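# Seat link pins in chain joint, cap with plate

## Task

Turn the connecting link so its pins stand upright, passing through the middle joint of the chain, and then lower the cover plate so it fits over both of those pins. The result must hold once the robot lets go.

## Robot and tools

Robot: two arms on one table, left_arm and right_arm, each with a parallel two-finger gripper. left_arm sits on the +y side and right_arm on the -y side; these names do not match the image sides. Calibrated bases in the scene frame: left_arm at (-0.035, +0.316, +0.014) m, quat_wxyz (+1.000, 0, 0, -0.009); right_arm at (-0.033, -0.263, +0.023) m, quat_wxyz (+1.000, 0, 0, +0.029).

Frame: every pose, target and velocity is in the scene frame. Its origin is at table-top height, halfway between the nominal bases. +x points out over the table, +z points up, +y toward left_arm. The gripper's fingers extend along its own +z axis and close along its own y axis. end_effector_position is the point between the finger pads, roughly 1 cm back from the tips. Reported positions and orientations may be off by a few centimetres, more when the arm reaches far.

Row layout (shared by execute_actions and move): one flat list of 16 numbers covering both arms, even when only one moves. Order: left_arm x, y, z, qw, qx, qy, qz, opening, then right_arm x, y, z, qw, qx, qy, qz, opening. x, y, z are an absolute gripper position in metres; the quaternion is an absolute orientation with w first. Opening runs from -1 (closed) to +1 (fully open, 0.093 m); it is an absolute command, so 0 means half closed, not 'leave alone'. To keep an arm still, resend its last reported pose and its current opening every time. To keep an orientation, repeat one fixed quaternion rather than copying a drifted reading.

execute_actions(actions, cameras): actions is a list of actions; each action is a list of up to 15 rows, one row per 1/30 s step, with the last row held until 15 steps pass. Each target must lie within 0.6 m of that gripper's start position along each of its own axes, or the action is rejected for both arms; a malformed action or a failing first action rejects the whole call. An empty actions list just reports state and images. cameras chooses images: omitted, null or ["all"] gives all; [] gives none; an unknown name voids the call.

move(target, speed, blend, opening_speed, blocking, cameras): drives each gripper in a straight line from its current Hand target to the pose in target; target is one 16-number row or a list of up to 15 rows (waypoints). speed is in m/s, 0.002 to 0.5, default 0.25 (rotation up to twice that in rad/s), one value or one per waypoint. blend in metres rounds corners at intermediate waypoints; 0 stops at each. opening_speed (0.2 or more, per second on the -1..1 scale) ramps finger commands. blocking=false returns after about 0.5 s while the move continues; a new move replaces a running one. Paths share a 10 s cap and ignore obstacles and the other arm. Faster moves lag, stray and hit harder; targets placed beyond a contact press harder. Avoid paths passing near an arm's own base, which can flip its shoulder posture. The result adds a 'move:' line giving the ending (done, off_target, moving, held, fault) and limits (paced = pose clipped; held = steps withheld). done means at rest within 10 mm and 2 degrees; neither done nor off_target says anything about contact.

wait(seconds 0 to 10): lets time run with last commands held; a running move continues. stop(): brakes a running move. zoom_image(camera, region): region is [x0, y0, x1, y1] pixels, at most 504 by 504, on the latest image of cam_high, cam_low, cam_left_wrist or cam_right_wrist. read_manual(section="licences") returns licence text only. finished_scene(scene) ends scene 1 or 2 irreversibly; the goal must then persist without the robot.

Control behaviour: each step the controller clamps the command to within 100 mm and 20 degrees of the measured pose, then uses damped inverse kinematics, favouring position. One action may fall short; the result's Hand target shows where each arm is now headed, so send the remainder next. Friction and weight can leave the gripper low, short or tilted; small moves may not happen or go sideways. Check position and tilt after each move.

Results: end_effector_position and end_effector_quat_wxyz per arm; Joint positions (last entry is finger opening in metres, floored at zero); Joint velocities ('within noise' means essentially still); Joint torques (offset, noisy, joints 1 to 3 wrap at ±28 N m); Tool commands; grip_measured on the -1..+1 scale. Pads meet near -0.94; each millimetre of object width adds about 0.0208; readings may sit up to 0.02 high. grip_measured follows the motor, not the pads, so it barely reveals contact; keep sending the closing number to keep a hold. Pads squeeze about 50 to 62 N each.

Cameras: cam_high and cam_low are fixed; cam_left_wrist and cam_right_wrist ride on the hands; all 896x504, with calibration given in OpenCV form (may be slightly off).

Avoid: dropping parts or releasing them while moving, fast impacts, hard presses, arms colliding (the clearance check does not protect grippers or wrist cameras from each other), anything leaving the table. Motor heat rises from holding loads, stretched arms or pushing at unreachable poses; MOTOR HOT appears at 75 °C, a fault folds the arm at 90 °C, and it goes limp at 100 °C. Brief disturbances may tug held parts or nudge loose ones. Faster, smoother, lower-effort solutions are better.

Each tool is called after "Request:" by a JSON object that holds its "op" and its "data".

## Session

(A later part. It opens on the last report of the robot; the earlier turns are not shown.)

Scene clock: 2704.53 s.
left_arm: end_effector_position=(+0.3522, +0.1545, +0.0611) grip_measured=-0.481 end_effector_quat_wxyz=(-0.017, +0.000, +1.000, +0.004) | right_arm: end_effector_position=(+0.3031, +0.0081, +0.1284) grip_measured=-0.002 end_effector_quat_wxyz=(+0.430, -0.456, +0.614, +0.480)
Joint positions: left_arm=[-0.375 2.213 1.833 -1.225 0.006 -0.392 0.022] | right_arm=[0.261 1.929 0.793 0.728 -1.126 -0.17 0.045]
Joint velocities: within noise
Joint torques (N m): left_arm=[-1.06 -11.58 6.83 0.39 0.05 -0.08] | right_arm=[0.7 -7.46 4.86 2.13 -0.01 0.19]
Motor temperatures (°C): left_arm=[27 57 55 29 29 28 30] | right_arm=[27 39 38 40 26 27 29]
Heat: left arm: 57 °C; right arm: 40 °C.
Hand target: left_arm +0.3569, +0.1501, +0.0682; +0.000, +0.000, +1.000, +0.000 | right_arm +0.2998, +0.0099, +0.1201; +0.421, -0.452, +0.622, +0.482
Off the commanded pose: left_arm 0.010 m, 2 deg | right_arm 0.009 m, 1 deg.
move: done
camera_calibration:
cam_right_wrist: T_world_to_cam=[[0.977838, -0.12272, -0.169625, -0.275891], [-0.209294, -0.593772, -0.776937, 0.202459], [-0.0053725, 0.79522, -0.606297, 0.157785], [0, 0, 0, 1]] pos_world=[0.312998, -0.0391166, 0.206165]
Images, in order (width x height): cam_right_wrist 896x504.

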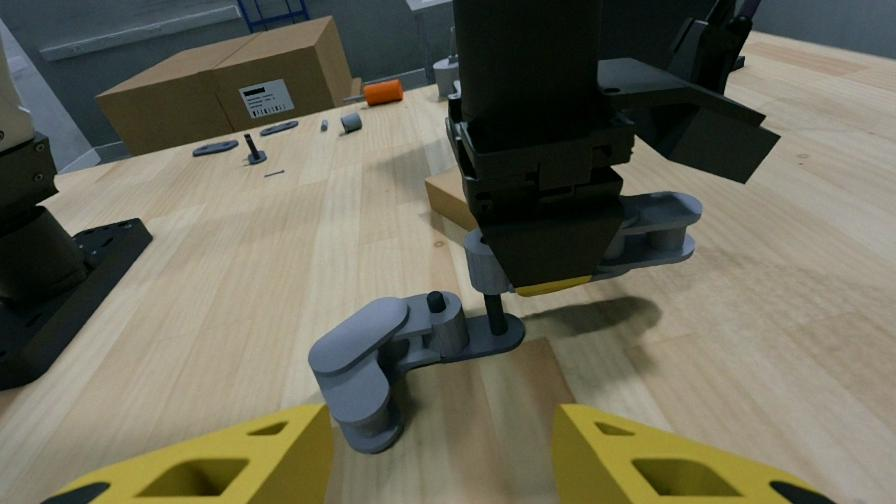

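Request:
{"op": "move", "data": {"target": [[0.3525, 0.1465, 0.068, 0, 0, 1, 0, -0.95, 0.30, 0.01, 0.12, 0.42, -0.45, 0.62, 0.48, 0]], "speed": 0.05, "cameras": ["cam_right_wrist"]}}

Request:
{"op": "zoom_image", "data": {"camera": "cam_right_wrist", "region": [430, 210, 570, 350]}}

Scene clock: 2723.00 s.
left_arm: end_effector_position=(+0.3480, +0.1508, +0.0567) grip_measured=-0.481 end_effector_quat_wxyz=(-0.020, +0.001, +1.000, +0.006) | right_arm: end_effector_position=(+0.3031, +0.0081, +0.1284) grip_measured=-0.002 end_effector_quat_wxyz=(+0.430, -0.456, +0.614, +0.480)
Joint positions: left_arm=[-0.387 2.213 1.815 -1.214 0.006 -0.403 0.022] | right_arm=[0.261 1.929 0.793 0.728 -1.126 -0.17 0.045]
Joint velocities: within noise
Joint torques (N m): left_arm=[-1.09 -12.57 6.65 0.36 0.05 -0.04] | right_arm=[0.72 -7.54 4.92 2.18 -0.06 0.18]
Motor temperatures (°C): left_arm=[27 58 53 28 29 28 30] | right_arm=[27 39 37 40 26 27 29]
Heat: left arm: 58 °C; right arm: 40 °C.
Hand target: left_arm +0.3524, +0.1466, +0.0681; +0.000, +0.000, +1.000, +0.000 | right_arm +0.2998, +0.0099, +0.1201; +0.421, -0.452, +0.622, +0.482
Off the commanded pose: left_arm 0.013 m, 2 deg | right_arm 0.009 m, 1 deg.
move: off_target (left_arm)
camera_calibration:
cam_right_wrist: T_world_to_cam=[[0.977838, -0.12272, -0.169625, -0.275891], [-0.209294, -0.593772, -0.776937, 0.202459], [-0.0053725, 0.79522, -0.606297, 0.157785], [0, 0, 0, 1]] pos_world=[0.312998, -0.0391166, 0.206165]
Images, in order (width x height): cam_right_wrist 896x504.

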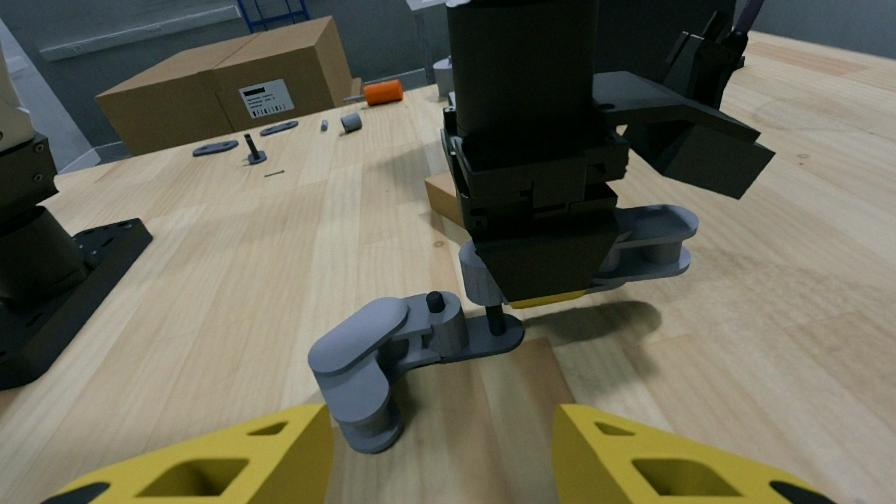

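Scaled by 3.600 from the camera's 896x504 image, which has a finer 1280x720 frame.

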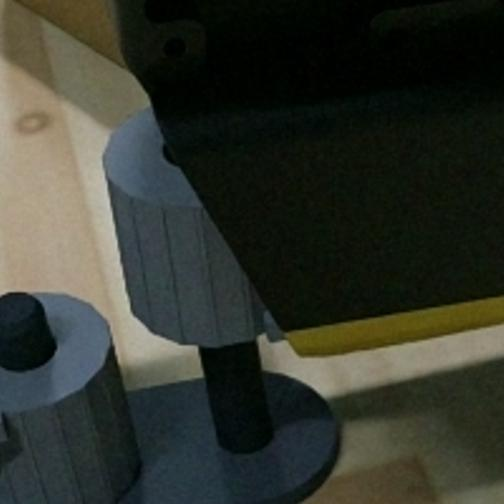

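Request:
{"op": "move", "data": {"target": [[0.3525, 0.1475, 0.058, 0, 0, 1, 0, -0.95, 0.30, 0.01, 0.12, 0.42, -0.45, 0.62, 0.48, 0]], "speed": 0.05, "cameras": ["cam_right_wrist"]}}

Request:
{"op": "zoom_image", "data": {"camera": "cam_right_wrist", "region": [430, 210, 570, 350]}}

Scene clock: 2734.13 s.
left_arm: end_effector_position=(+0.3483, +0.1507, +0.0487) grip_measured=-0.481 end_effector_quat_wxyz=(-0.017, +0.001, +1.000, +0.004) | right_arm: end_effector_position=(+0.3031, +0.0081, +0.1284) grip_measured=-0.002 end_effector_quat_wxyz=(+0.430, -0.456, +0.614, +0.480)
Joint positions: left_arm=[-0.387 2.213 1.783 -1.175 0.006 -0.403 0.022] | right_arm=[0.261 1.929 0.793 0.728 -1.126 -0.17 0.045]
Joint velocities: within noise
Joint torques (N m): left_arm=[-0.87 -12.11 6.64 0.33 0.04 -0.05] | right_arm=[0.75 -7.45 4.88 2.15 -0.04 0.19]
Motor temperatures (°C): left_arm=[27 59 51 28 29 28 30] | right_arm=[27 39 37 40 26 27 29]
Heat: left arm: 59 °C; right arm: 40 °C.
Hand target: left_arm +0.3525, +0.1476, +0.0581; +0.000, +0.000, +1.000, +0.000 | right_arm +0.2998, +0.0099, +0.1200; +0.421, -0.452, +0.622, +0.482
Off the commanded pose: left_arm 0.011 m, 2 deg | right_arm 0.009 m, 1 deg.
move: off_target (left_arm)
camera_calibration:
cam_right_wrist: T_world_to_cam=[[0.977838, -0.12272, -0.169625, -0.275891], [-0.209294, -0.593772, -0.776937, 0.202459], [-0.0053725, 0.79522, -0.606297, 0.157785], [0, 0, 0, 1]] pos_world=[0.312998, -0.0391166, 0.206165]
Images, in order (width x height): cam_right_wrist 896x504.

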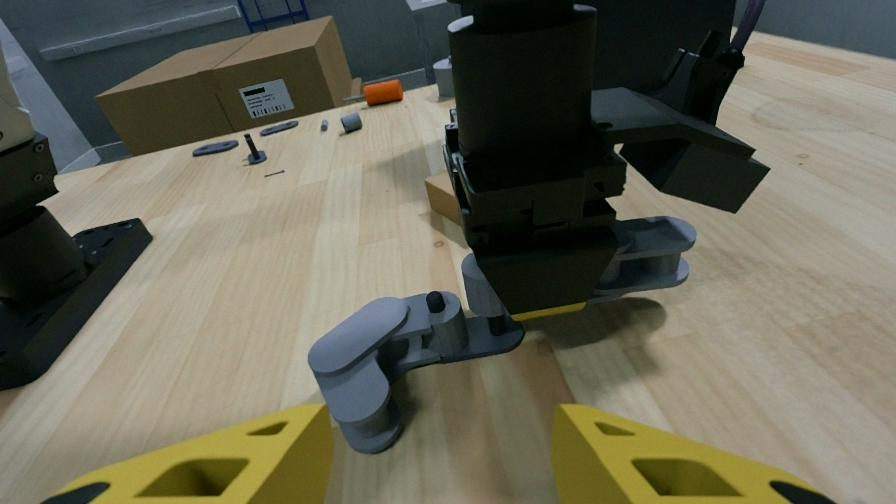

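Scaled by 3.600 from the camera's 896x504 image, which has a finer 1280x720 frame.

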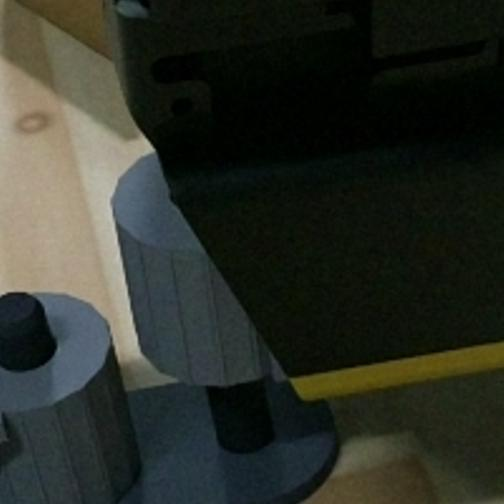

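Request:
{"op": "move", "data": {"target": [[0.3525, 0.1480, 0.040, 0, 0, 1, 0, -0.95, 0.30, 0.01, 0.12, 0.42, -0.45, 0.62, 0.48, 0]], "speed": 0.04, "cameras": ["cam_right_wrist","cam_low"]}}

Request:
{"op": "zoom_image", "data": {"camera": "cam_right_wrist", "region": [430, 210, 570, 350]}}

Request:
{"op": "zoom_image", "data": {"camera": "cam_low", "region": [510, 220, 630, 300]}}

Scene clock: 2742.00 s.
left_arm: end_effector_position=(+0.3486, +0.1506, +0.0364) grip_measured=-0.481 end_effector_quat_wxyz=(-0.011, +0.001, +1.000, +0.002) | right_arm: end_effector_position=(+0.3031, +0.0081, +0.1284) grip_measured=-0.002 end_effector_quat_wxyz=(+0.430, -0.456, +0.614, +0.480)
Joint positions: left_arm=[-0.387 2.213 1.733 -1.113 0.006 -0.403 0.022] | right_arm=[0.261 1.929 0.793 0.728 -1.126 -0.17 0.045]
Joint velocities: within noise
Joint torques (N m): left_arm=[-0.72 -10.92 6.56 0.37 0.03 -0.04] | right_arm=[0.76 -7.56 4.96 2.14 -0.03 0.13]
Motor temperatures (°C): left_arm=[27 59 51 28 29 28 30] | right_arm=[27 39 37 40 26 27 29]
Heat: left arm: 59 °C; right arm: 40 °C.
Hand target: left_arm +0.3525, +0.1481, +0.0401; +0.000, +0.000, +1.000, +0.000 | right_arm +0.2998, +0.0099, +0.1200; +0.421, -0.452, +0.622, +0.482
Off the commanded pose: left_arm 0.006 m, 1 deg | right_arm 0.009 m, 1 deg.
move: done
camera_calibration:
cam_right_wrist: T_world_to_cam=[[0.977838, -0.12272, -0.169625, -0.275891], [-0.209294, -0.593772, -0.776937, 0.202459], [-0.0053725, 0.79522, -0.606297, 0.157785], [0, 0, 0, 1]] pos_world=[0.312998, -0.0391166, 0.206165]
Images, in order (width x height): cam_low 896x504, cam_right_wrist 896x504.

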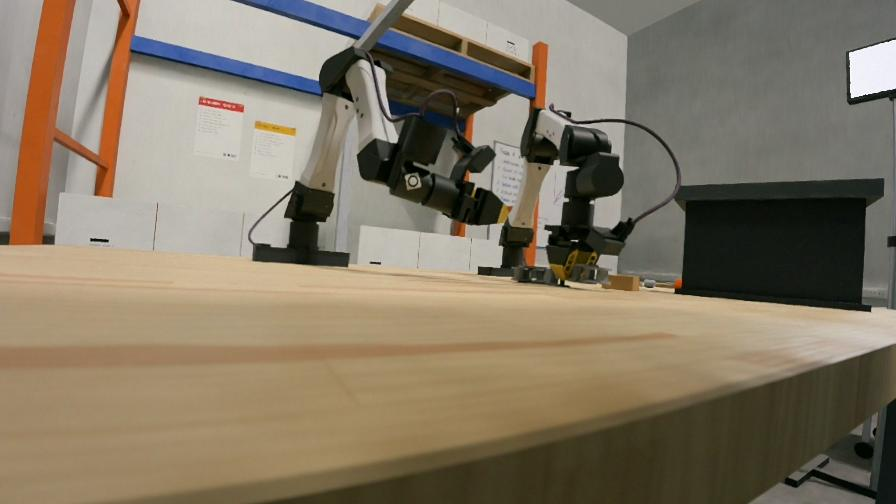

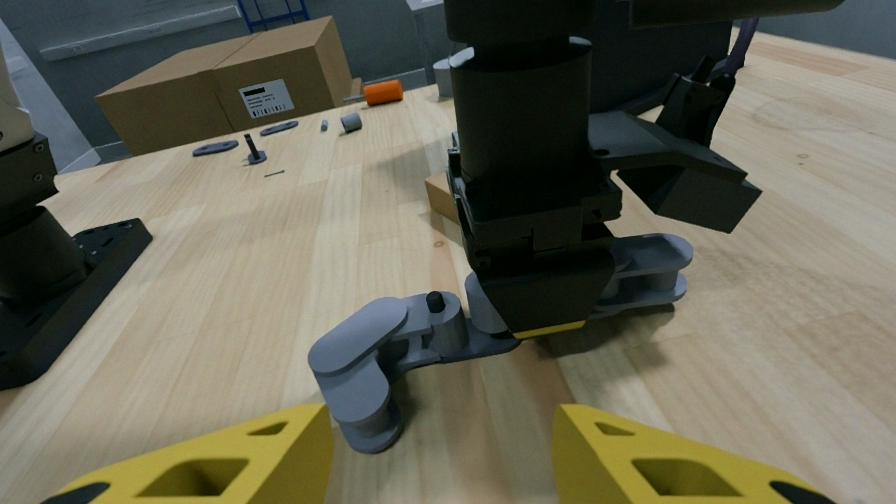

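Scaled by 3.600 from the camera's 896x504 image, which has a finer 1280x720 frame.

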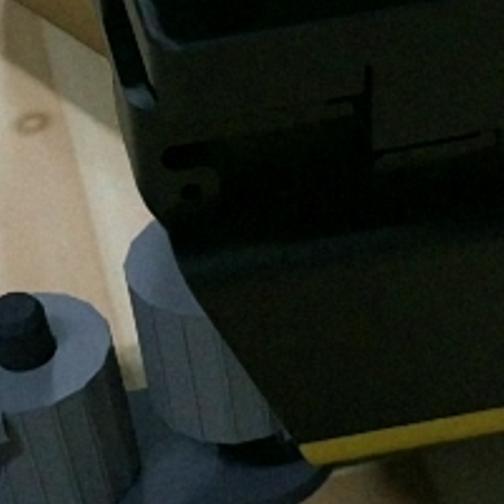

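Scaled by 4.200 from the camera's 896x504 image, which has a finer 1280x720 frame.

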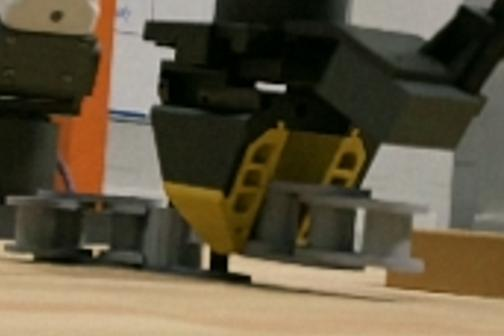

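Request:
{"op": "move", "data": {"target": [[0.3525, 0.1480, 0.024, 0, 0, 1, 0, -0.95, 0.30, 0.01, 0.12, 0.42, -0.45, 0.62, 0.48, 0]], "speed": 0.03, "cameras": ["cam_right_wrist","cam_low"]}}

Request:
{"op": "zoom_image", "data": {"camera": "cam_right_wrist", "region": [430, 210, 570, 350]}}

Request:
{"op": "zoom_image", "data": {"camera": "cam_low", "region": [510, 220, 630, 300]}}

Scene clock: 2749.43 s.
left_arm: end_effector_position=(+0.3488, +0.1505, +0.0245) grip_measured=-0.481 end_effector_quat_wxyz=(-0.010, +0.001, +1.000, +0.001) | right_arm: end_effector_position=(+0.3031, +0.0081, +0.1284) grip_measured=-0.002 end_effector_quat_wxyz=(+0.430, -0.456, +0.614, +0.480)
Joint positions: left_arm=[-0.387 2.223 1.701 -1.067 0.006 -0.403 0.022] | right_arm=[0.261 1.929 0.793 0.728 -1.126 -0.17 0.045]
Joint velocities: within noise
Joint torques (N m): left_arm=[-0.69 -10.32 6.02 0.49 0.03 -0.05] | right_arm=[0.62 -7.51 4.81 2.15 -0.03 0.15]
Motor temperatures (°C): left_arm=[27 59 50 28 29 28 30] | right_arm=[27 39 37 40 26 27 29]
Heat: left arm: 59 °C; right arm: 40 °C.
Hand target: left_arm +0.3524, +0.1481, +0.0240; +0.000, +0.000, +1.000, +0.000 | right_arm +0.2998, +0.0099, +0.1200; +0.421, -0.452, +0.622, +0.482
Off the commanded pose: left_arm 0.005 m, 1 deg | right_arm 0.009 m, 1 deg.
move: done
camera_calibration:
cam_right_wrist: T_world_to_cam=[[0.977838, -0.12272, -0.169625, -0.275891], [-0.209294, -0.593772, -0.776937, 0.202459], [-0.0053725, 0.79522, -0.606297, 0.157785], [0, 0, 0, 1]] pos_world=[0.312998, -0.0391166, 0.206165]
Images, in order (width x height): cam_low 896x504, cam_right_wrist 896x504.

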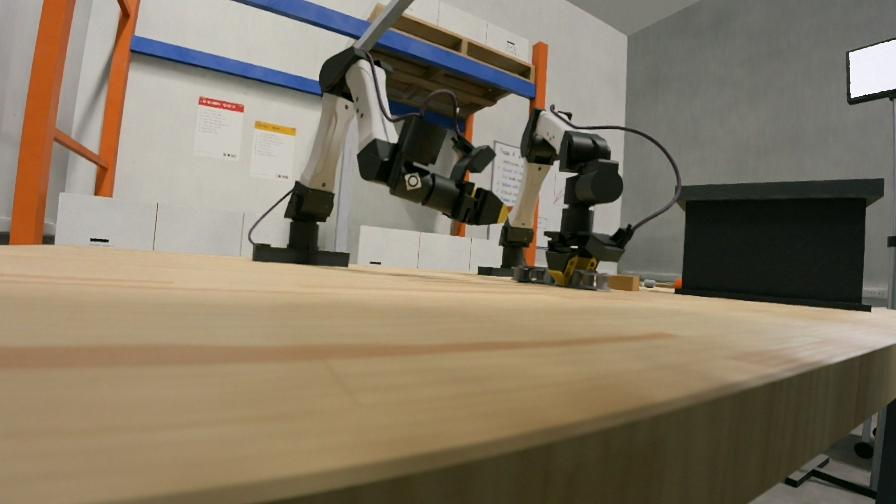

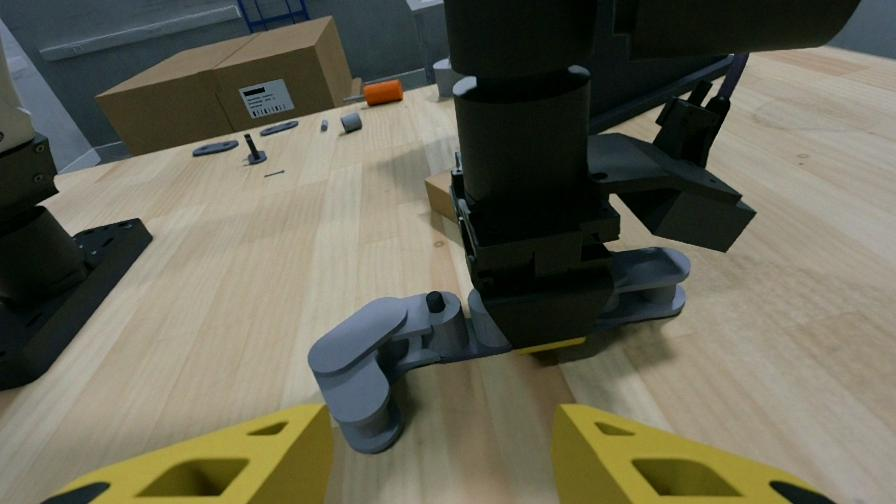

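Scaled by 3.600 from the camera's 896x504 image, which has a finer 1280x720 frame.

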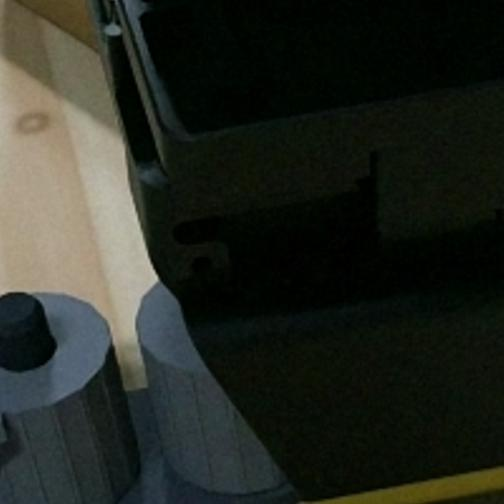

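Scaled by 4.200 from the camera's 896x504 image, which has a finer 1280x720 frame.

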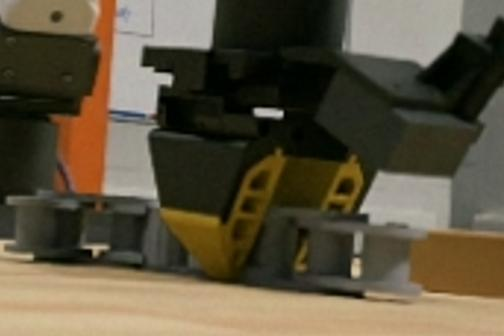

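Request:
{"op": "move", "data": {"target": [[0.351, 0.1500, 0.026, 0, 0, 1, 0, -0.1, 0.30, 0.01, 0.12, 0.42, -0.45, 0.62, 0.48, 0],[0.345, 0.152, 0.16, 0, 0, 1, 0, -0.1, 0.30, 0.01, 0.12, 0.42, -0.45, 0.62, 0.48, 0],[0.27, 0.155, 0.17, 0, 0, 1, 0, -0.1, 0.30, 0.01, 0.12, 0.42, -0.45, 0.62, 0.48, 0]], "speed": [0.04,0.1,0.15]}}

Request:
{"op": "zoom_image", "data": {"camera": "cam_right_wrist", "region": [400, 200, 600, 370]}}

Scene clock: 2761.07 s.
left_arm: end_effector_position=(+0.2695, +0.1557, +0.1642) grip_measured=-0.102 end_effector_quat_wxyz=(-0.014, +0.002, +1.000, +0.004) | right_arm: end_effector_position=(+0.3031, +0.0081, +0.1284) grip_measured=-0.002 end_effector_quat_wxyz=(+0.430, -0.456, +0.614, +0.480)
Joint positions: left_arm=[-0.464 1.88 1.749 -1.469 0.006 -0.477 0.04] | right_arm=[0.261 1.929 0.793 0.728 -1.126 -0.17 0.045]
Joint velocities: within noise
Joint torques (N m): left_arm=[-0.68 -9.96 5.93 0.31 0.04 -0.09] | right_arm=[0.68 -7.61 4.98 2.13 -0.05 0.2]
Motor temperatures (°C): left_arm=[27 57 48 28 29 28 30] | right_arm=[27 39 37 41 26 27 29]
Heat: left arm: 57 °C; right arm: 41 °C.
Hand target: left_arm +0.2699, +0.1551, +0.1700; +0.000, +0.000, +1.000, +0.000 | right_arm +0.2998, +0.0099, +0.1200; +0.421, -0.452, +0.622, +0.482
Off the commanded pose: left_arm 0.006 m, 2 deg | right_arm 0.009 m, 1 deg.
move: done
camera_calibration:
cam_left_wrist: T_world_to_cam=[[-0.0265707, -0.999638, -0.00427777, 0.164459], [-0.88846, 0.0216537, 0.458444, 0.201339], [-0.458185, 0.0159818, -0.888713, 0.34243], [0, 0, 0, 1]] pos_world=[0.340147, 0.154567, 0.212723]
cam_right_wrist: T_world_to_cam=[[0.977838, -0.12272, -0.169625, -0.275891], [-0.209294, -0.593772, -0.776937, 0.202459], [-0.0053725, 0.79522, -0.606297, 0.157785], [0, 0, 0, 1]] pos_world=[0.312998, -0.0391166, 0.206165]

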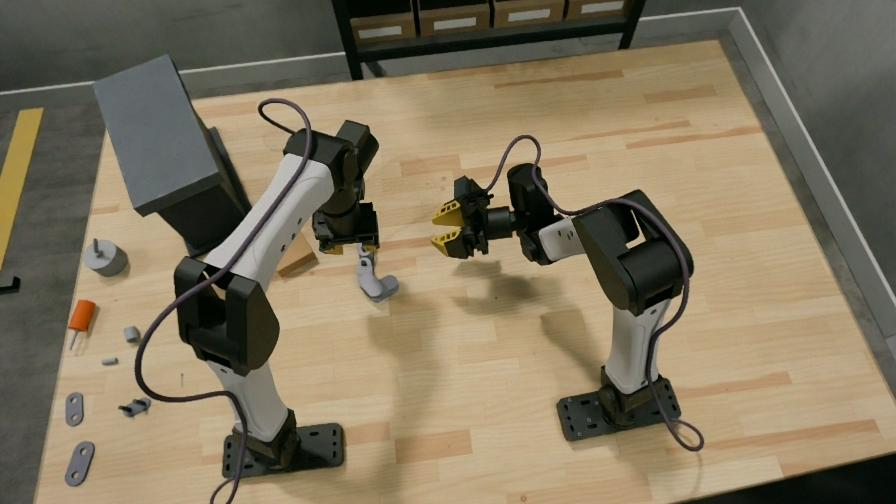

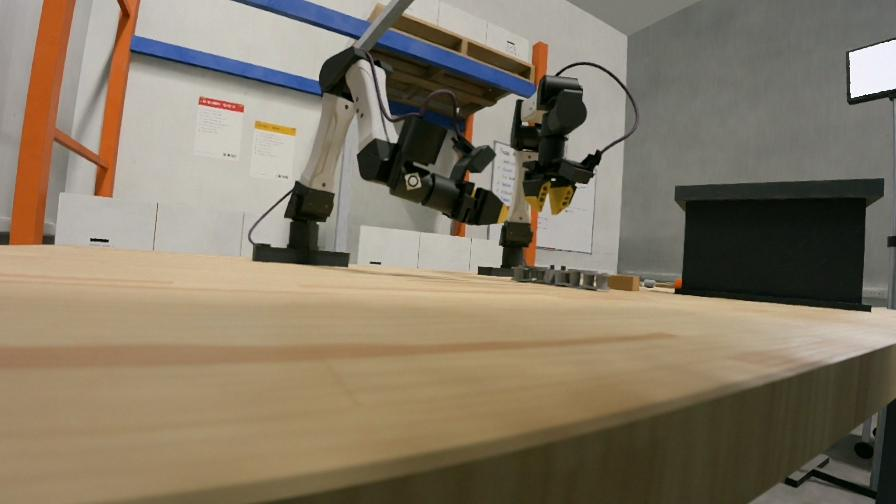

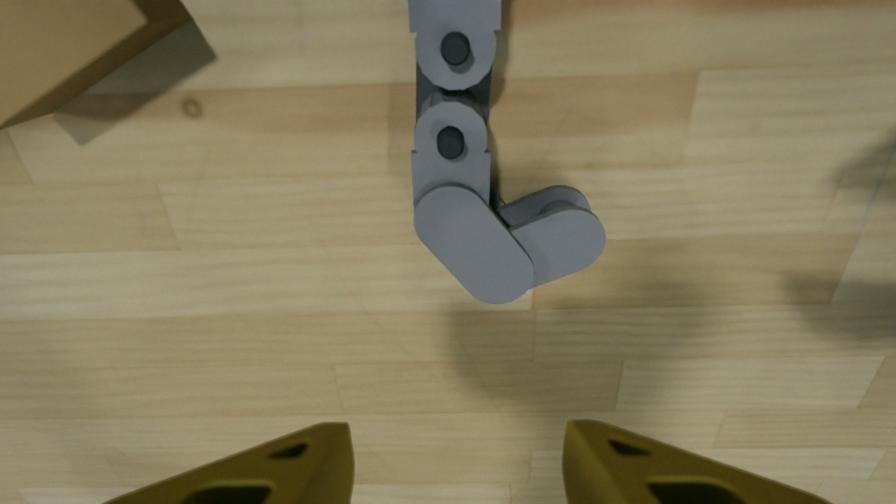

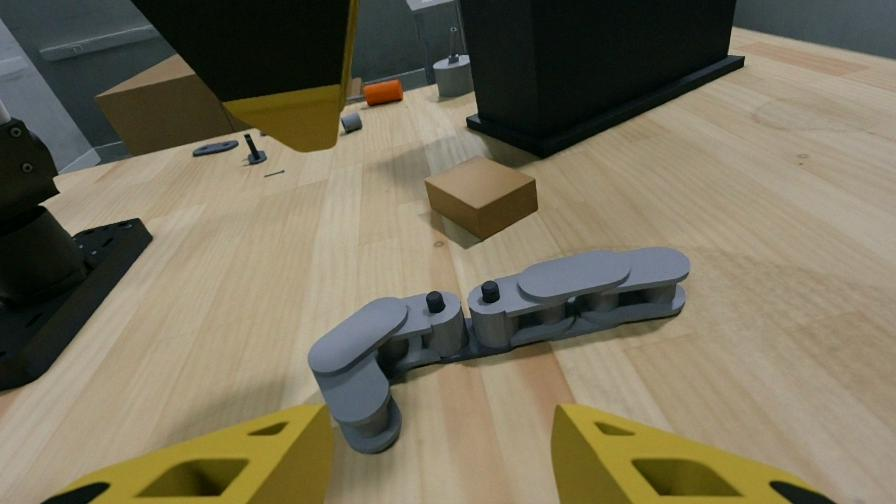

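Scaled by 2.520 from the camera's 896x504 image, which has a finer 1280x720 frame.

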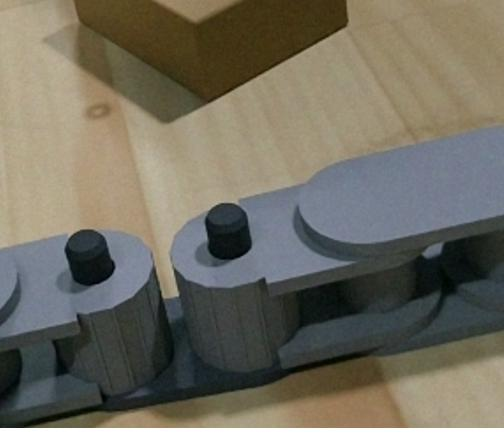

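Request:
{"op": "move", "data": {"target": [[0.270, 0.25, 0.16, 0, -0.0, 1, 0, -0.1, 0.30, 0.01, 0.12, 0.42, -0.45, 0.62, 0.48, 0],[0.270, 0.36, 0.15, 0, -0.0872, 0.9962, 0, 0.2, 0.30, 0.01, 0.12, 0.42, -0.45, 0.62, 0.48, 0],[0.215, 0.49, 0.14, 0, -0.2588, 0.9659, 0, 0.2, 0.30, 0.01, 0.12, 0.42, -0.45, 0.62, 0.48, 0],[0.12, 0.60, 0.14, 0, -0.2588, 0.9659, 0, 0.2, 0.30, 0.01, 0.12, 0.42, -0.45, 0.62, 0.48, 0],[0.08, 0.69, 0.14, 0, -0.1045, 0.9945, 0, 0.2, 0.30, 0.01, 0.12, 0.42, -0.45, 0.62, 0.48, 0]], "speed": 0.2, "blend": 0.03}}

Scene clock: 2797.67 s.
left_arm: end_effector_position=(+0.0801, +0.6869, +0.1377) grip_measured=+0.198 end_effector_quat_wxyz=(+0.001, -0.108, +0.994, -0.002) | right_arm: end_effector_position=(+0.3031, +0.0081, +0.1284) grip_measured=-0.002 end_effector_quat_wxyz=(+0.430, -0.456, +0.614, +0.480)
Joint positions: left_arm=[1.289 2.031 1.855 -1.397 0.003 1.054 0.055] | right_arm=[0.261 1.929 0.793 0.728 -1.126 -0.17 0.045]
Joint velocities: within noise
Joint torques (N m): left_arm=[-0.17 -8.35 8.57 0.23 0.13 0.09] | right_arm=[0.64 -7.68 4.78 2.16 -0.01 0.13]
Motor temperatures (°C): left_arm=[27 54 48 27 29 28 29] | right_arm=[27 39 37 41 26 27 29]
Heat: left arm: 54 °C; right arm: 41 °C.
Hand target: left_arm +0.0799, +0.6899, +0.1399; +0.000, -0.105, +0.995, +0.000 | right_arm +0.2998, +0.0099, +0.1200; +0.421, -0.452, +0.622, +0.482
Off the commanded pose: left_arm 0.004 m, 1 deg | right_arm 0.009 m, 1 deg.
move: done; blend cut to 0 m at target 2
camera_calibration:
cam_left_wrist: T_world_to_cam=[[0.194506, -0.980878, 0.00676169, 0.65824], [-0.885157, -0.172546, 0.432116, 0.17041], [-0.422686, -0.0900341, -0.901793, 0.295402], [0, 0, 0, 1]] pos_world=[0.14767, 0.701653, 0.188304]
cam_right_wrist: T_world_to_cam=[[0.977838, -0.12272, -0.169625, -0.275891], [-0.209294, -0.593772, -0.776937, 0.202459], [-0.0053725, 0.79522, -0.606297, 0.157785], [0, 0, 0, 1]] pos_world=[0.312998, -0.0391166, 0.206165]

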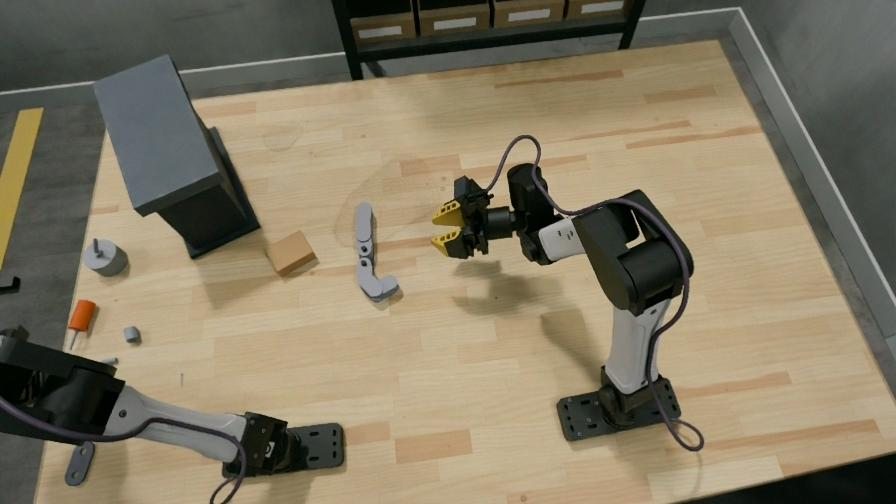

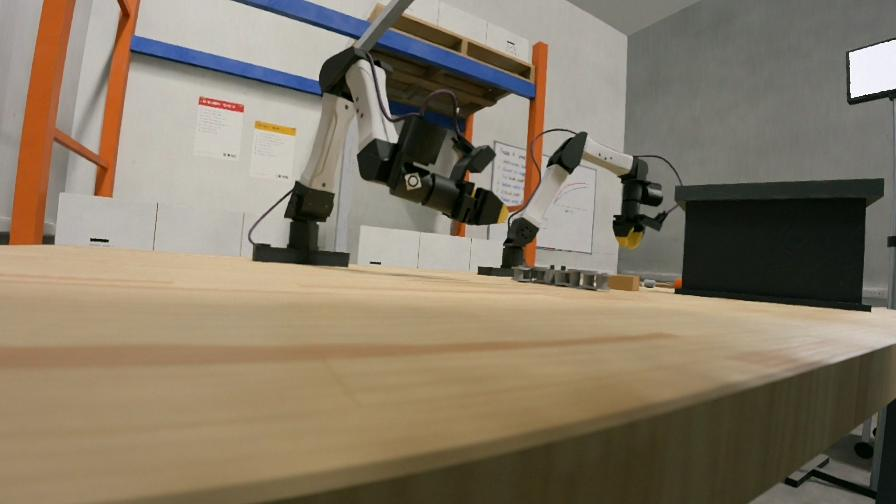

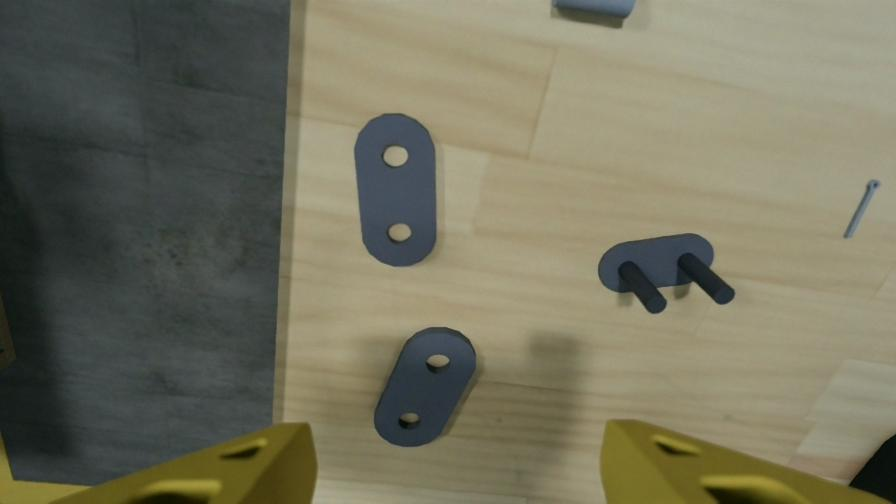

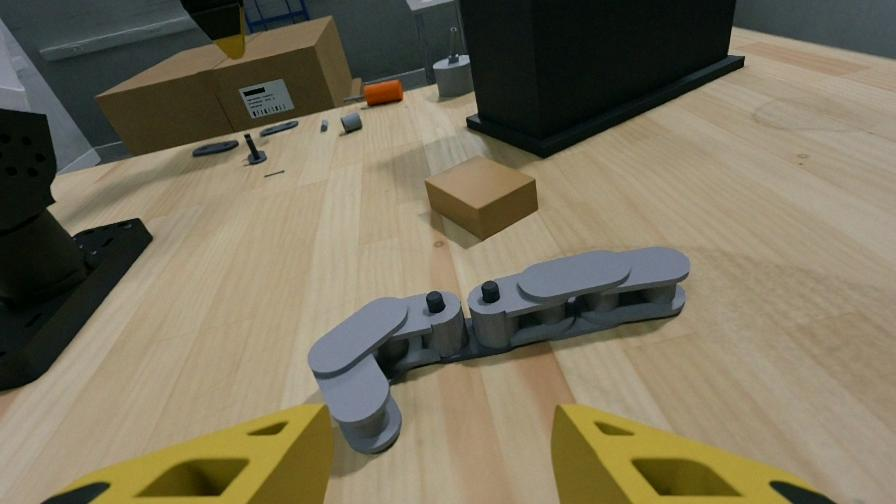

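Request:
{"op": "move", "data": {"target": [[0.081, 0.712, 0.05, 0, -0.0985, 0.9951, 0, 0.1, 0.30, 0.01, 0.12, 0.42, -0.45, 0.62, 0.48, 0],[0.081, 0.712, 0.023, 0, -0.0985, 0.9951, 0, 0.1, 0.30, 0.01, 0.12, 0.42, -0.45, 0.62, 0.48, 0]], "speed": [0.15,0.05], "cameras": ["cam_left_wrist"]}}

Scene clock: 2816.63 s.
left_arm: end_effector_position=(+0.0840, +0.7102, +0.0269) grip_measured=+0.102 end_effector_quat_wxyz=(+0.001, -0.099, +0.995, -0.001) | right_arm: end_effector_position=(+0.3031, +0.0081, +0.1284) grip_measured=-0.002 end_effector_quat_wxyz=(+0.430, -0.456, +0.614, +0.480)
Joint positions: left_arm=[1.296 2.18 1.639 -1.03 0.003 1.08 0.05] | right_arm=[0.261 1.929 0.793 0.728 -1.126 -0.17 0.045]
Joint velocities: within noise
Joint torques (N m): left_arm=[0.36 -9.43 5.89 0.39 0.14 0.1] | right_arm=[0.69 -7.56 4.96 2.15 -0.02 0.2]
Motor temperatures (°C): left_arm=[27 53 50 27 29 28 29] | right_arm=[27 39 36 41 26 27 29]
Heat: left arm: 53 °C; right arm: 41 °C.
Hand target: left_arm +0.0809, +0.7120, +0.0231; +0.000, -0.099, +0.995, +0.000 | right_arm +0.2998, +0.0099, +0.1200; +0.421, -0.452, +0.622, +0.482
Off the commanded pose: left_arm 0.005 m, 0 deg | right_arm 0.009 m, 1 deg.
move: done
camera_calibration:
cam_left_wrist: T_world_to_cam=[[0.176134, -0.984355, 0.00468879, 0.685164], [-0.888551, -0.156938, 0.431101, 0.214996], [-0.423621, -0.0800976, -0.902291, 0.192289], [0, 0, 0, 1]] pos_world=[0.151811, 0.723587, 0.0776031]
Images, in order (width x height): cam_left_wrist 896x504.

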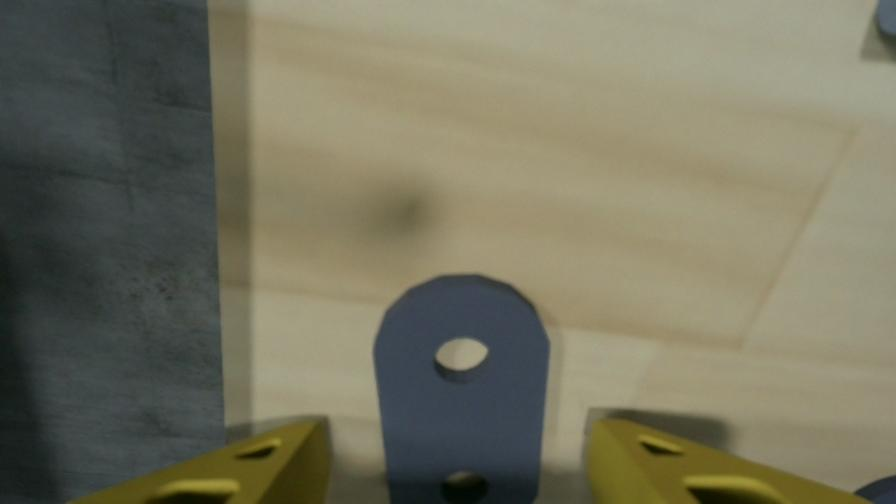

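Request:
{"op": "move", "data": {"target": [[0.0845, 0.7125, 0.0195, 0, -0.0985, 0.9951, 0, 0.1, 0.30, 0.01, 0.12, 0.42, -0.45, 0.62, 0.48, 0]], "speed": 0.05, "cameras": ["cam_left_wrist"]}}

Scene clock: 2836.37 s.
left_arm: end_effector_position=(+0.0844, +0.7115, +0.0244) grip_measured=+0.102 end_effector_quat_wxyz=(+0.002, -0.099, +0.995, +0.000) | right_arm: end_effector_position=(+0.3031, +0.0081, +0.1284) grip_measured=-0.002 end_effector_quat_wxyz=(+0.430, -0.456, +0.614, +0.480)
Joint positions: left_arm=[1.296 2.186 1.639 -1.022 0.003 1.08 0.05] | right_arm=[0.261 1.929 0.793 0.728 -1.126 -0.17 0.045]
Joint velocities: within noise
Joint torques (N m): left_arm=[-0.4 -9.11 5.96 0.41 0.13 0.01] | right_arm=[0.58 -7.54 4.97 2.18 -0.1 0.17]
Motor temperatures (°C): left_arm=[27 52 47 27 29 28 29] | right_arm=[27 40 36 41 26 27 29]
Heat: left arm: 52 °C; right arm: 41 °C.
Hand target: left_arm +0.0844, +0.7125, +0.0196; +0.000, -0.099, +0.995, +0.000 | right_arm +0.2998, +0.0099, +0.1200; +0.421, -0.452, +0.622, +0.482
Off the commanded pose: left_arm 0.005 m, 0 deg | right_arm 0.009 m, 1 deg.
move: done
camera_calibration:
cam_left_wrist: T_world_to_cam=[[0.176132, -0.984362, 0.00298746, 0.686448], [-0.888787, -0.157724, 0.430326, 0.217249], [-0.423125, -0.0784491, -0.902669, 0.189061], [0, 0, 0, 1]] pos_world=[0.152179, 0.724811, 0.0751205]
Images, in order (width x height): cam_left_wrist 896x504.

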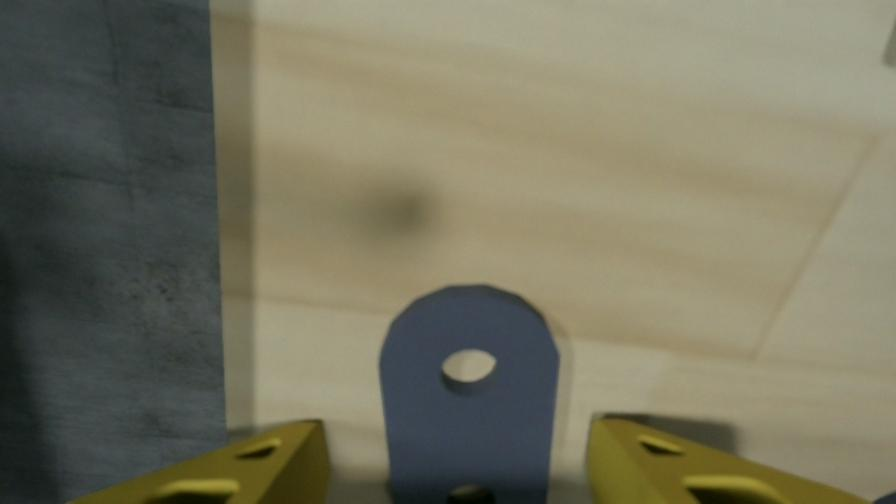

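Request:
{"op": "move", "data": {"target": [[0.0855, 0.7125, 0.0215, 0, -0.0985, 0.9951, 0, -0.95, 0.30, 0.01, 0.12, 0.42, -0.45, 0.62, 0.48, 0],[0.0855, 0.7125, 0.10, 0, -0.0985, 0.9951, 0, -0.95, 0.30, 0.01, 0.12, 0.42, -0.45, 0.62, 0.48, 0]], "speed": [0.05,0.07], "cameras": ["cam_left_wrist","cam_low"]}}

Request:
{"op": "zoom_image", "data": {"camera": "cam_left_wrist", "region": [300, 250, 620, 504]}}

Scene clock: 2849.23 s.
left_arm: end_effector_position=(+0.0834, +0.7082, +0.0807) grip_measured=-0.482 end_effector_quat_wxyz=(-0.007, -0.099, +0.995, -0.021) | right_arm: end_effector_position=(+0.3032, +0.0081, +0.1285) grip_measured=-0.002 end_effector_quat_wxyz=(+0.430, -0.456, +0.614, +0.479)
Joint positions: left_arm=[1.296 2.172 1.844 -1.287 0.003 1.08 0.022] | right_arm=[0.261 1.929 0.793 0.729 -1.126 -0.17 0.045]
Joint velocities: within noise
Joint torques (N m): left_arm=[-0.61 -12.88 8.39 0.1 0.13 0.01] | right_arm=[0.72 -7.66 4.96 2.11 -0.04 0.19]
Motor temperatures (°C): left_arm=[27 54 47 27 29 28 29] | right_arm=[27 40 36 42 26 27 29]
Heat: left arm: 54 °C; right arm: 42 °C.
Hand target: left_arm +0.0853, +0.7121, +0.0997; +0.000, -0.099, +0.995, +0.000 | right_arm +0.2998, +0.0099, +0.1201; +0.421, -0.452, +0.622, +0.481
Off the commanded pose: left_arm 0.020 m, 3 deg | right_arm 0.009 m, 1 deg.
move: off_target (left_arm)
camera_calibration:
cam_left_wrist: T_world_to_cam=[[0.17645, -0.983304, 0.0444819, 0.679095], [-0.882897, -0.13813, 0.448791, 0.175738], [-0.435154, -0.118462, -0.892529, 0.267788], [0, 0, 0, 1]] pos_world=[0.151862, 0.723754, 0.129932]
Images, in order (width x height): cam_low 896x504, cam_left_wrist 896x504.

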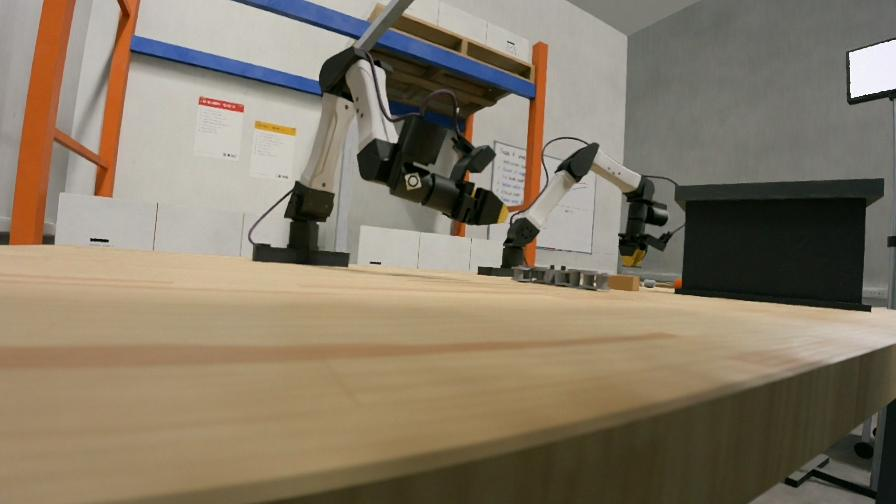

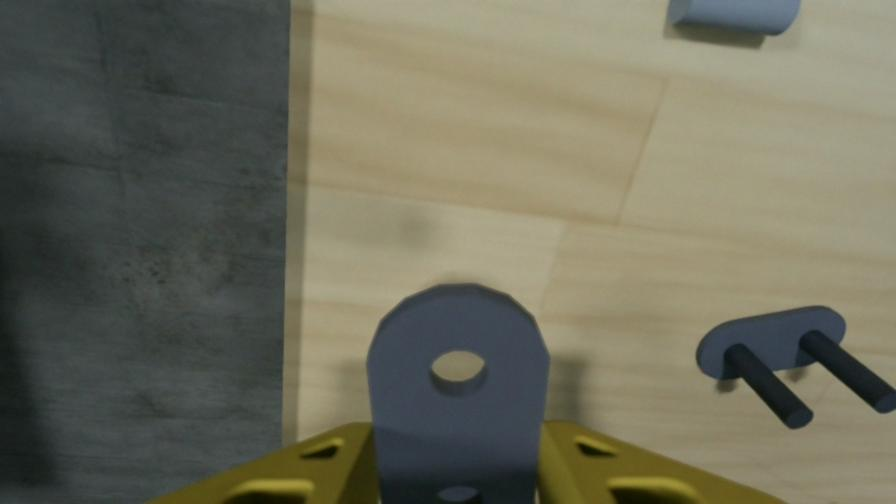

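Scaled by 1.575 from the camera's 896x504 image, which has a finer 1280x720 frame.

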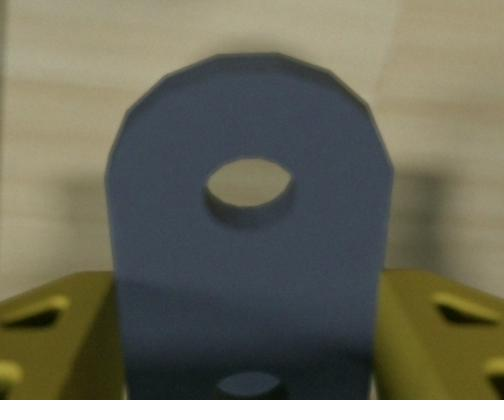

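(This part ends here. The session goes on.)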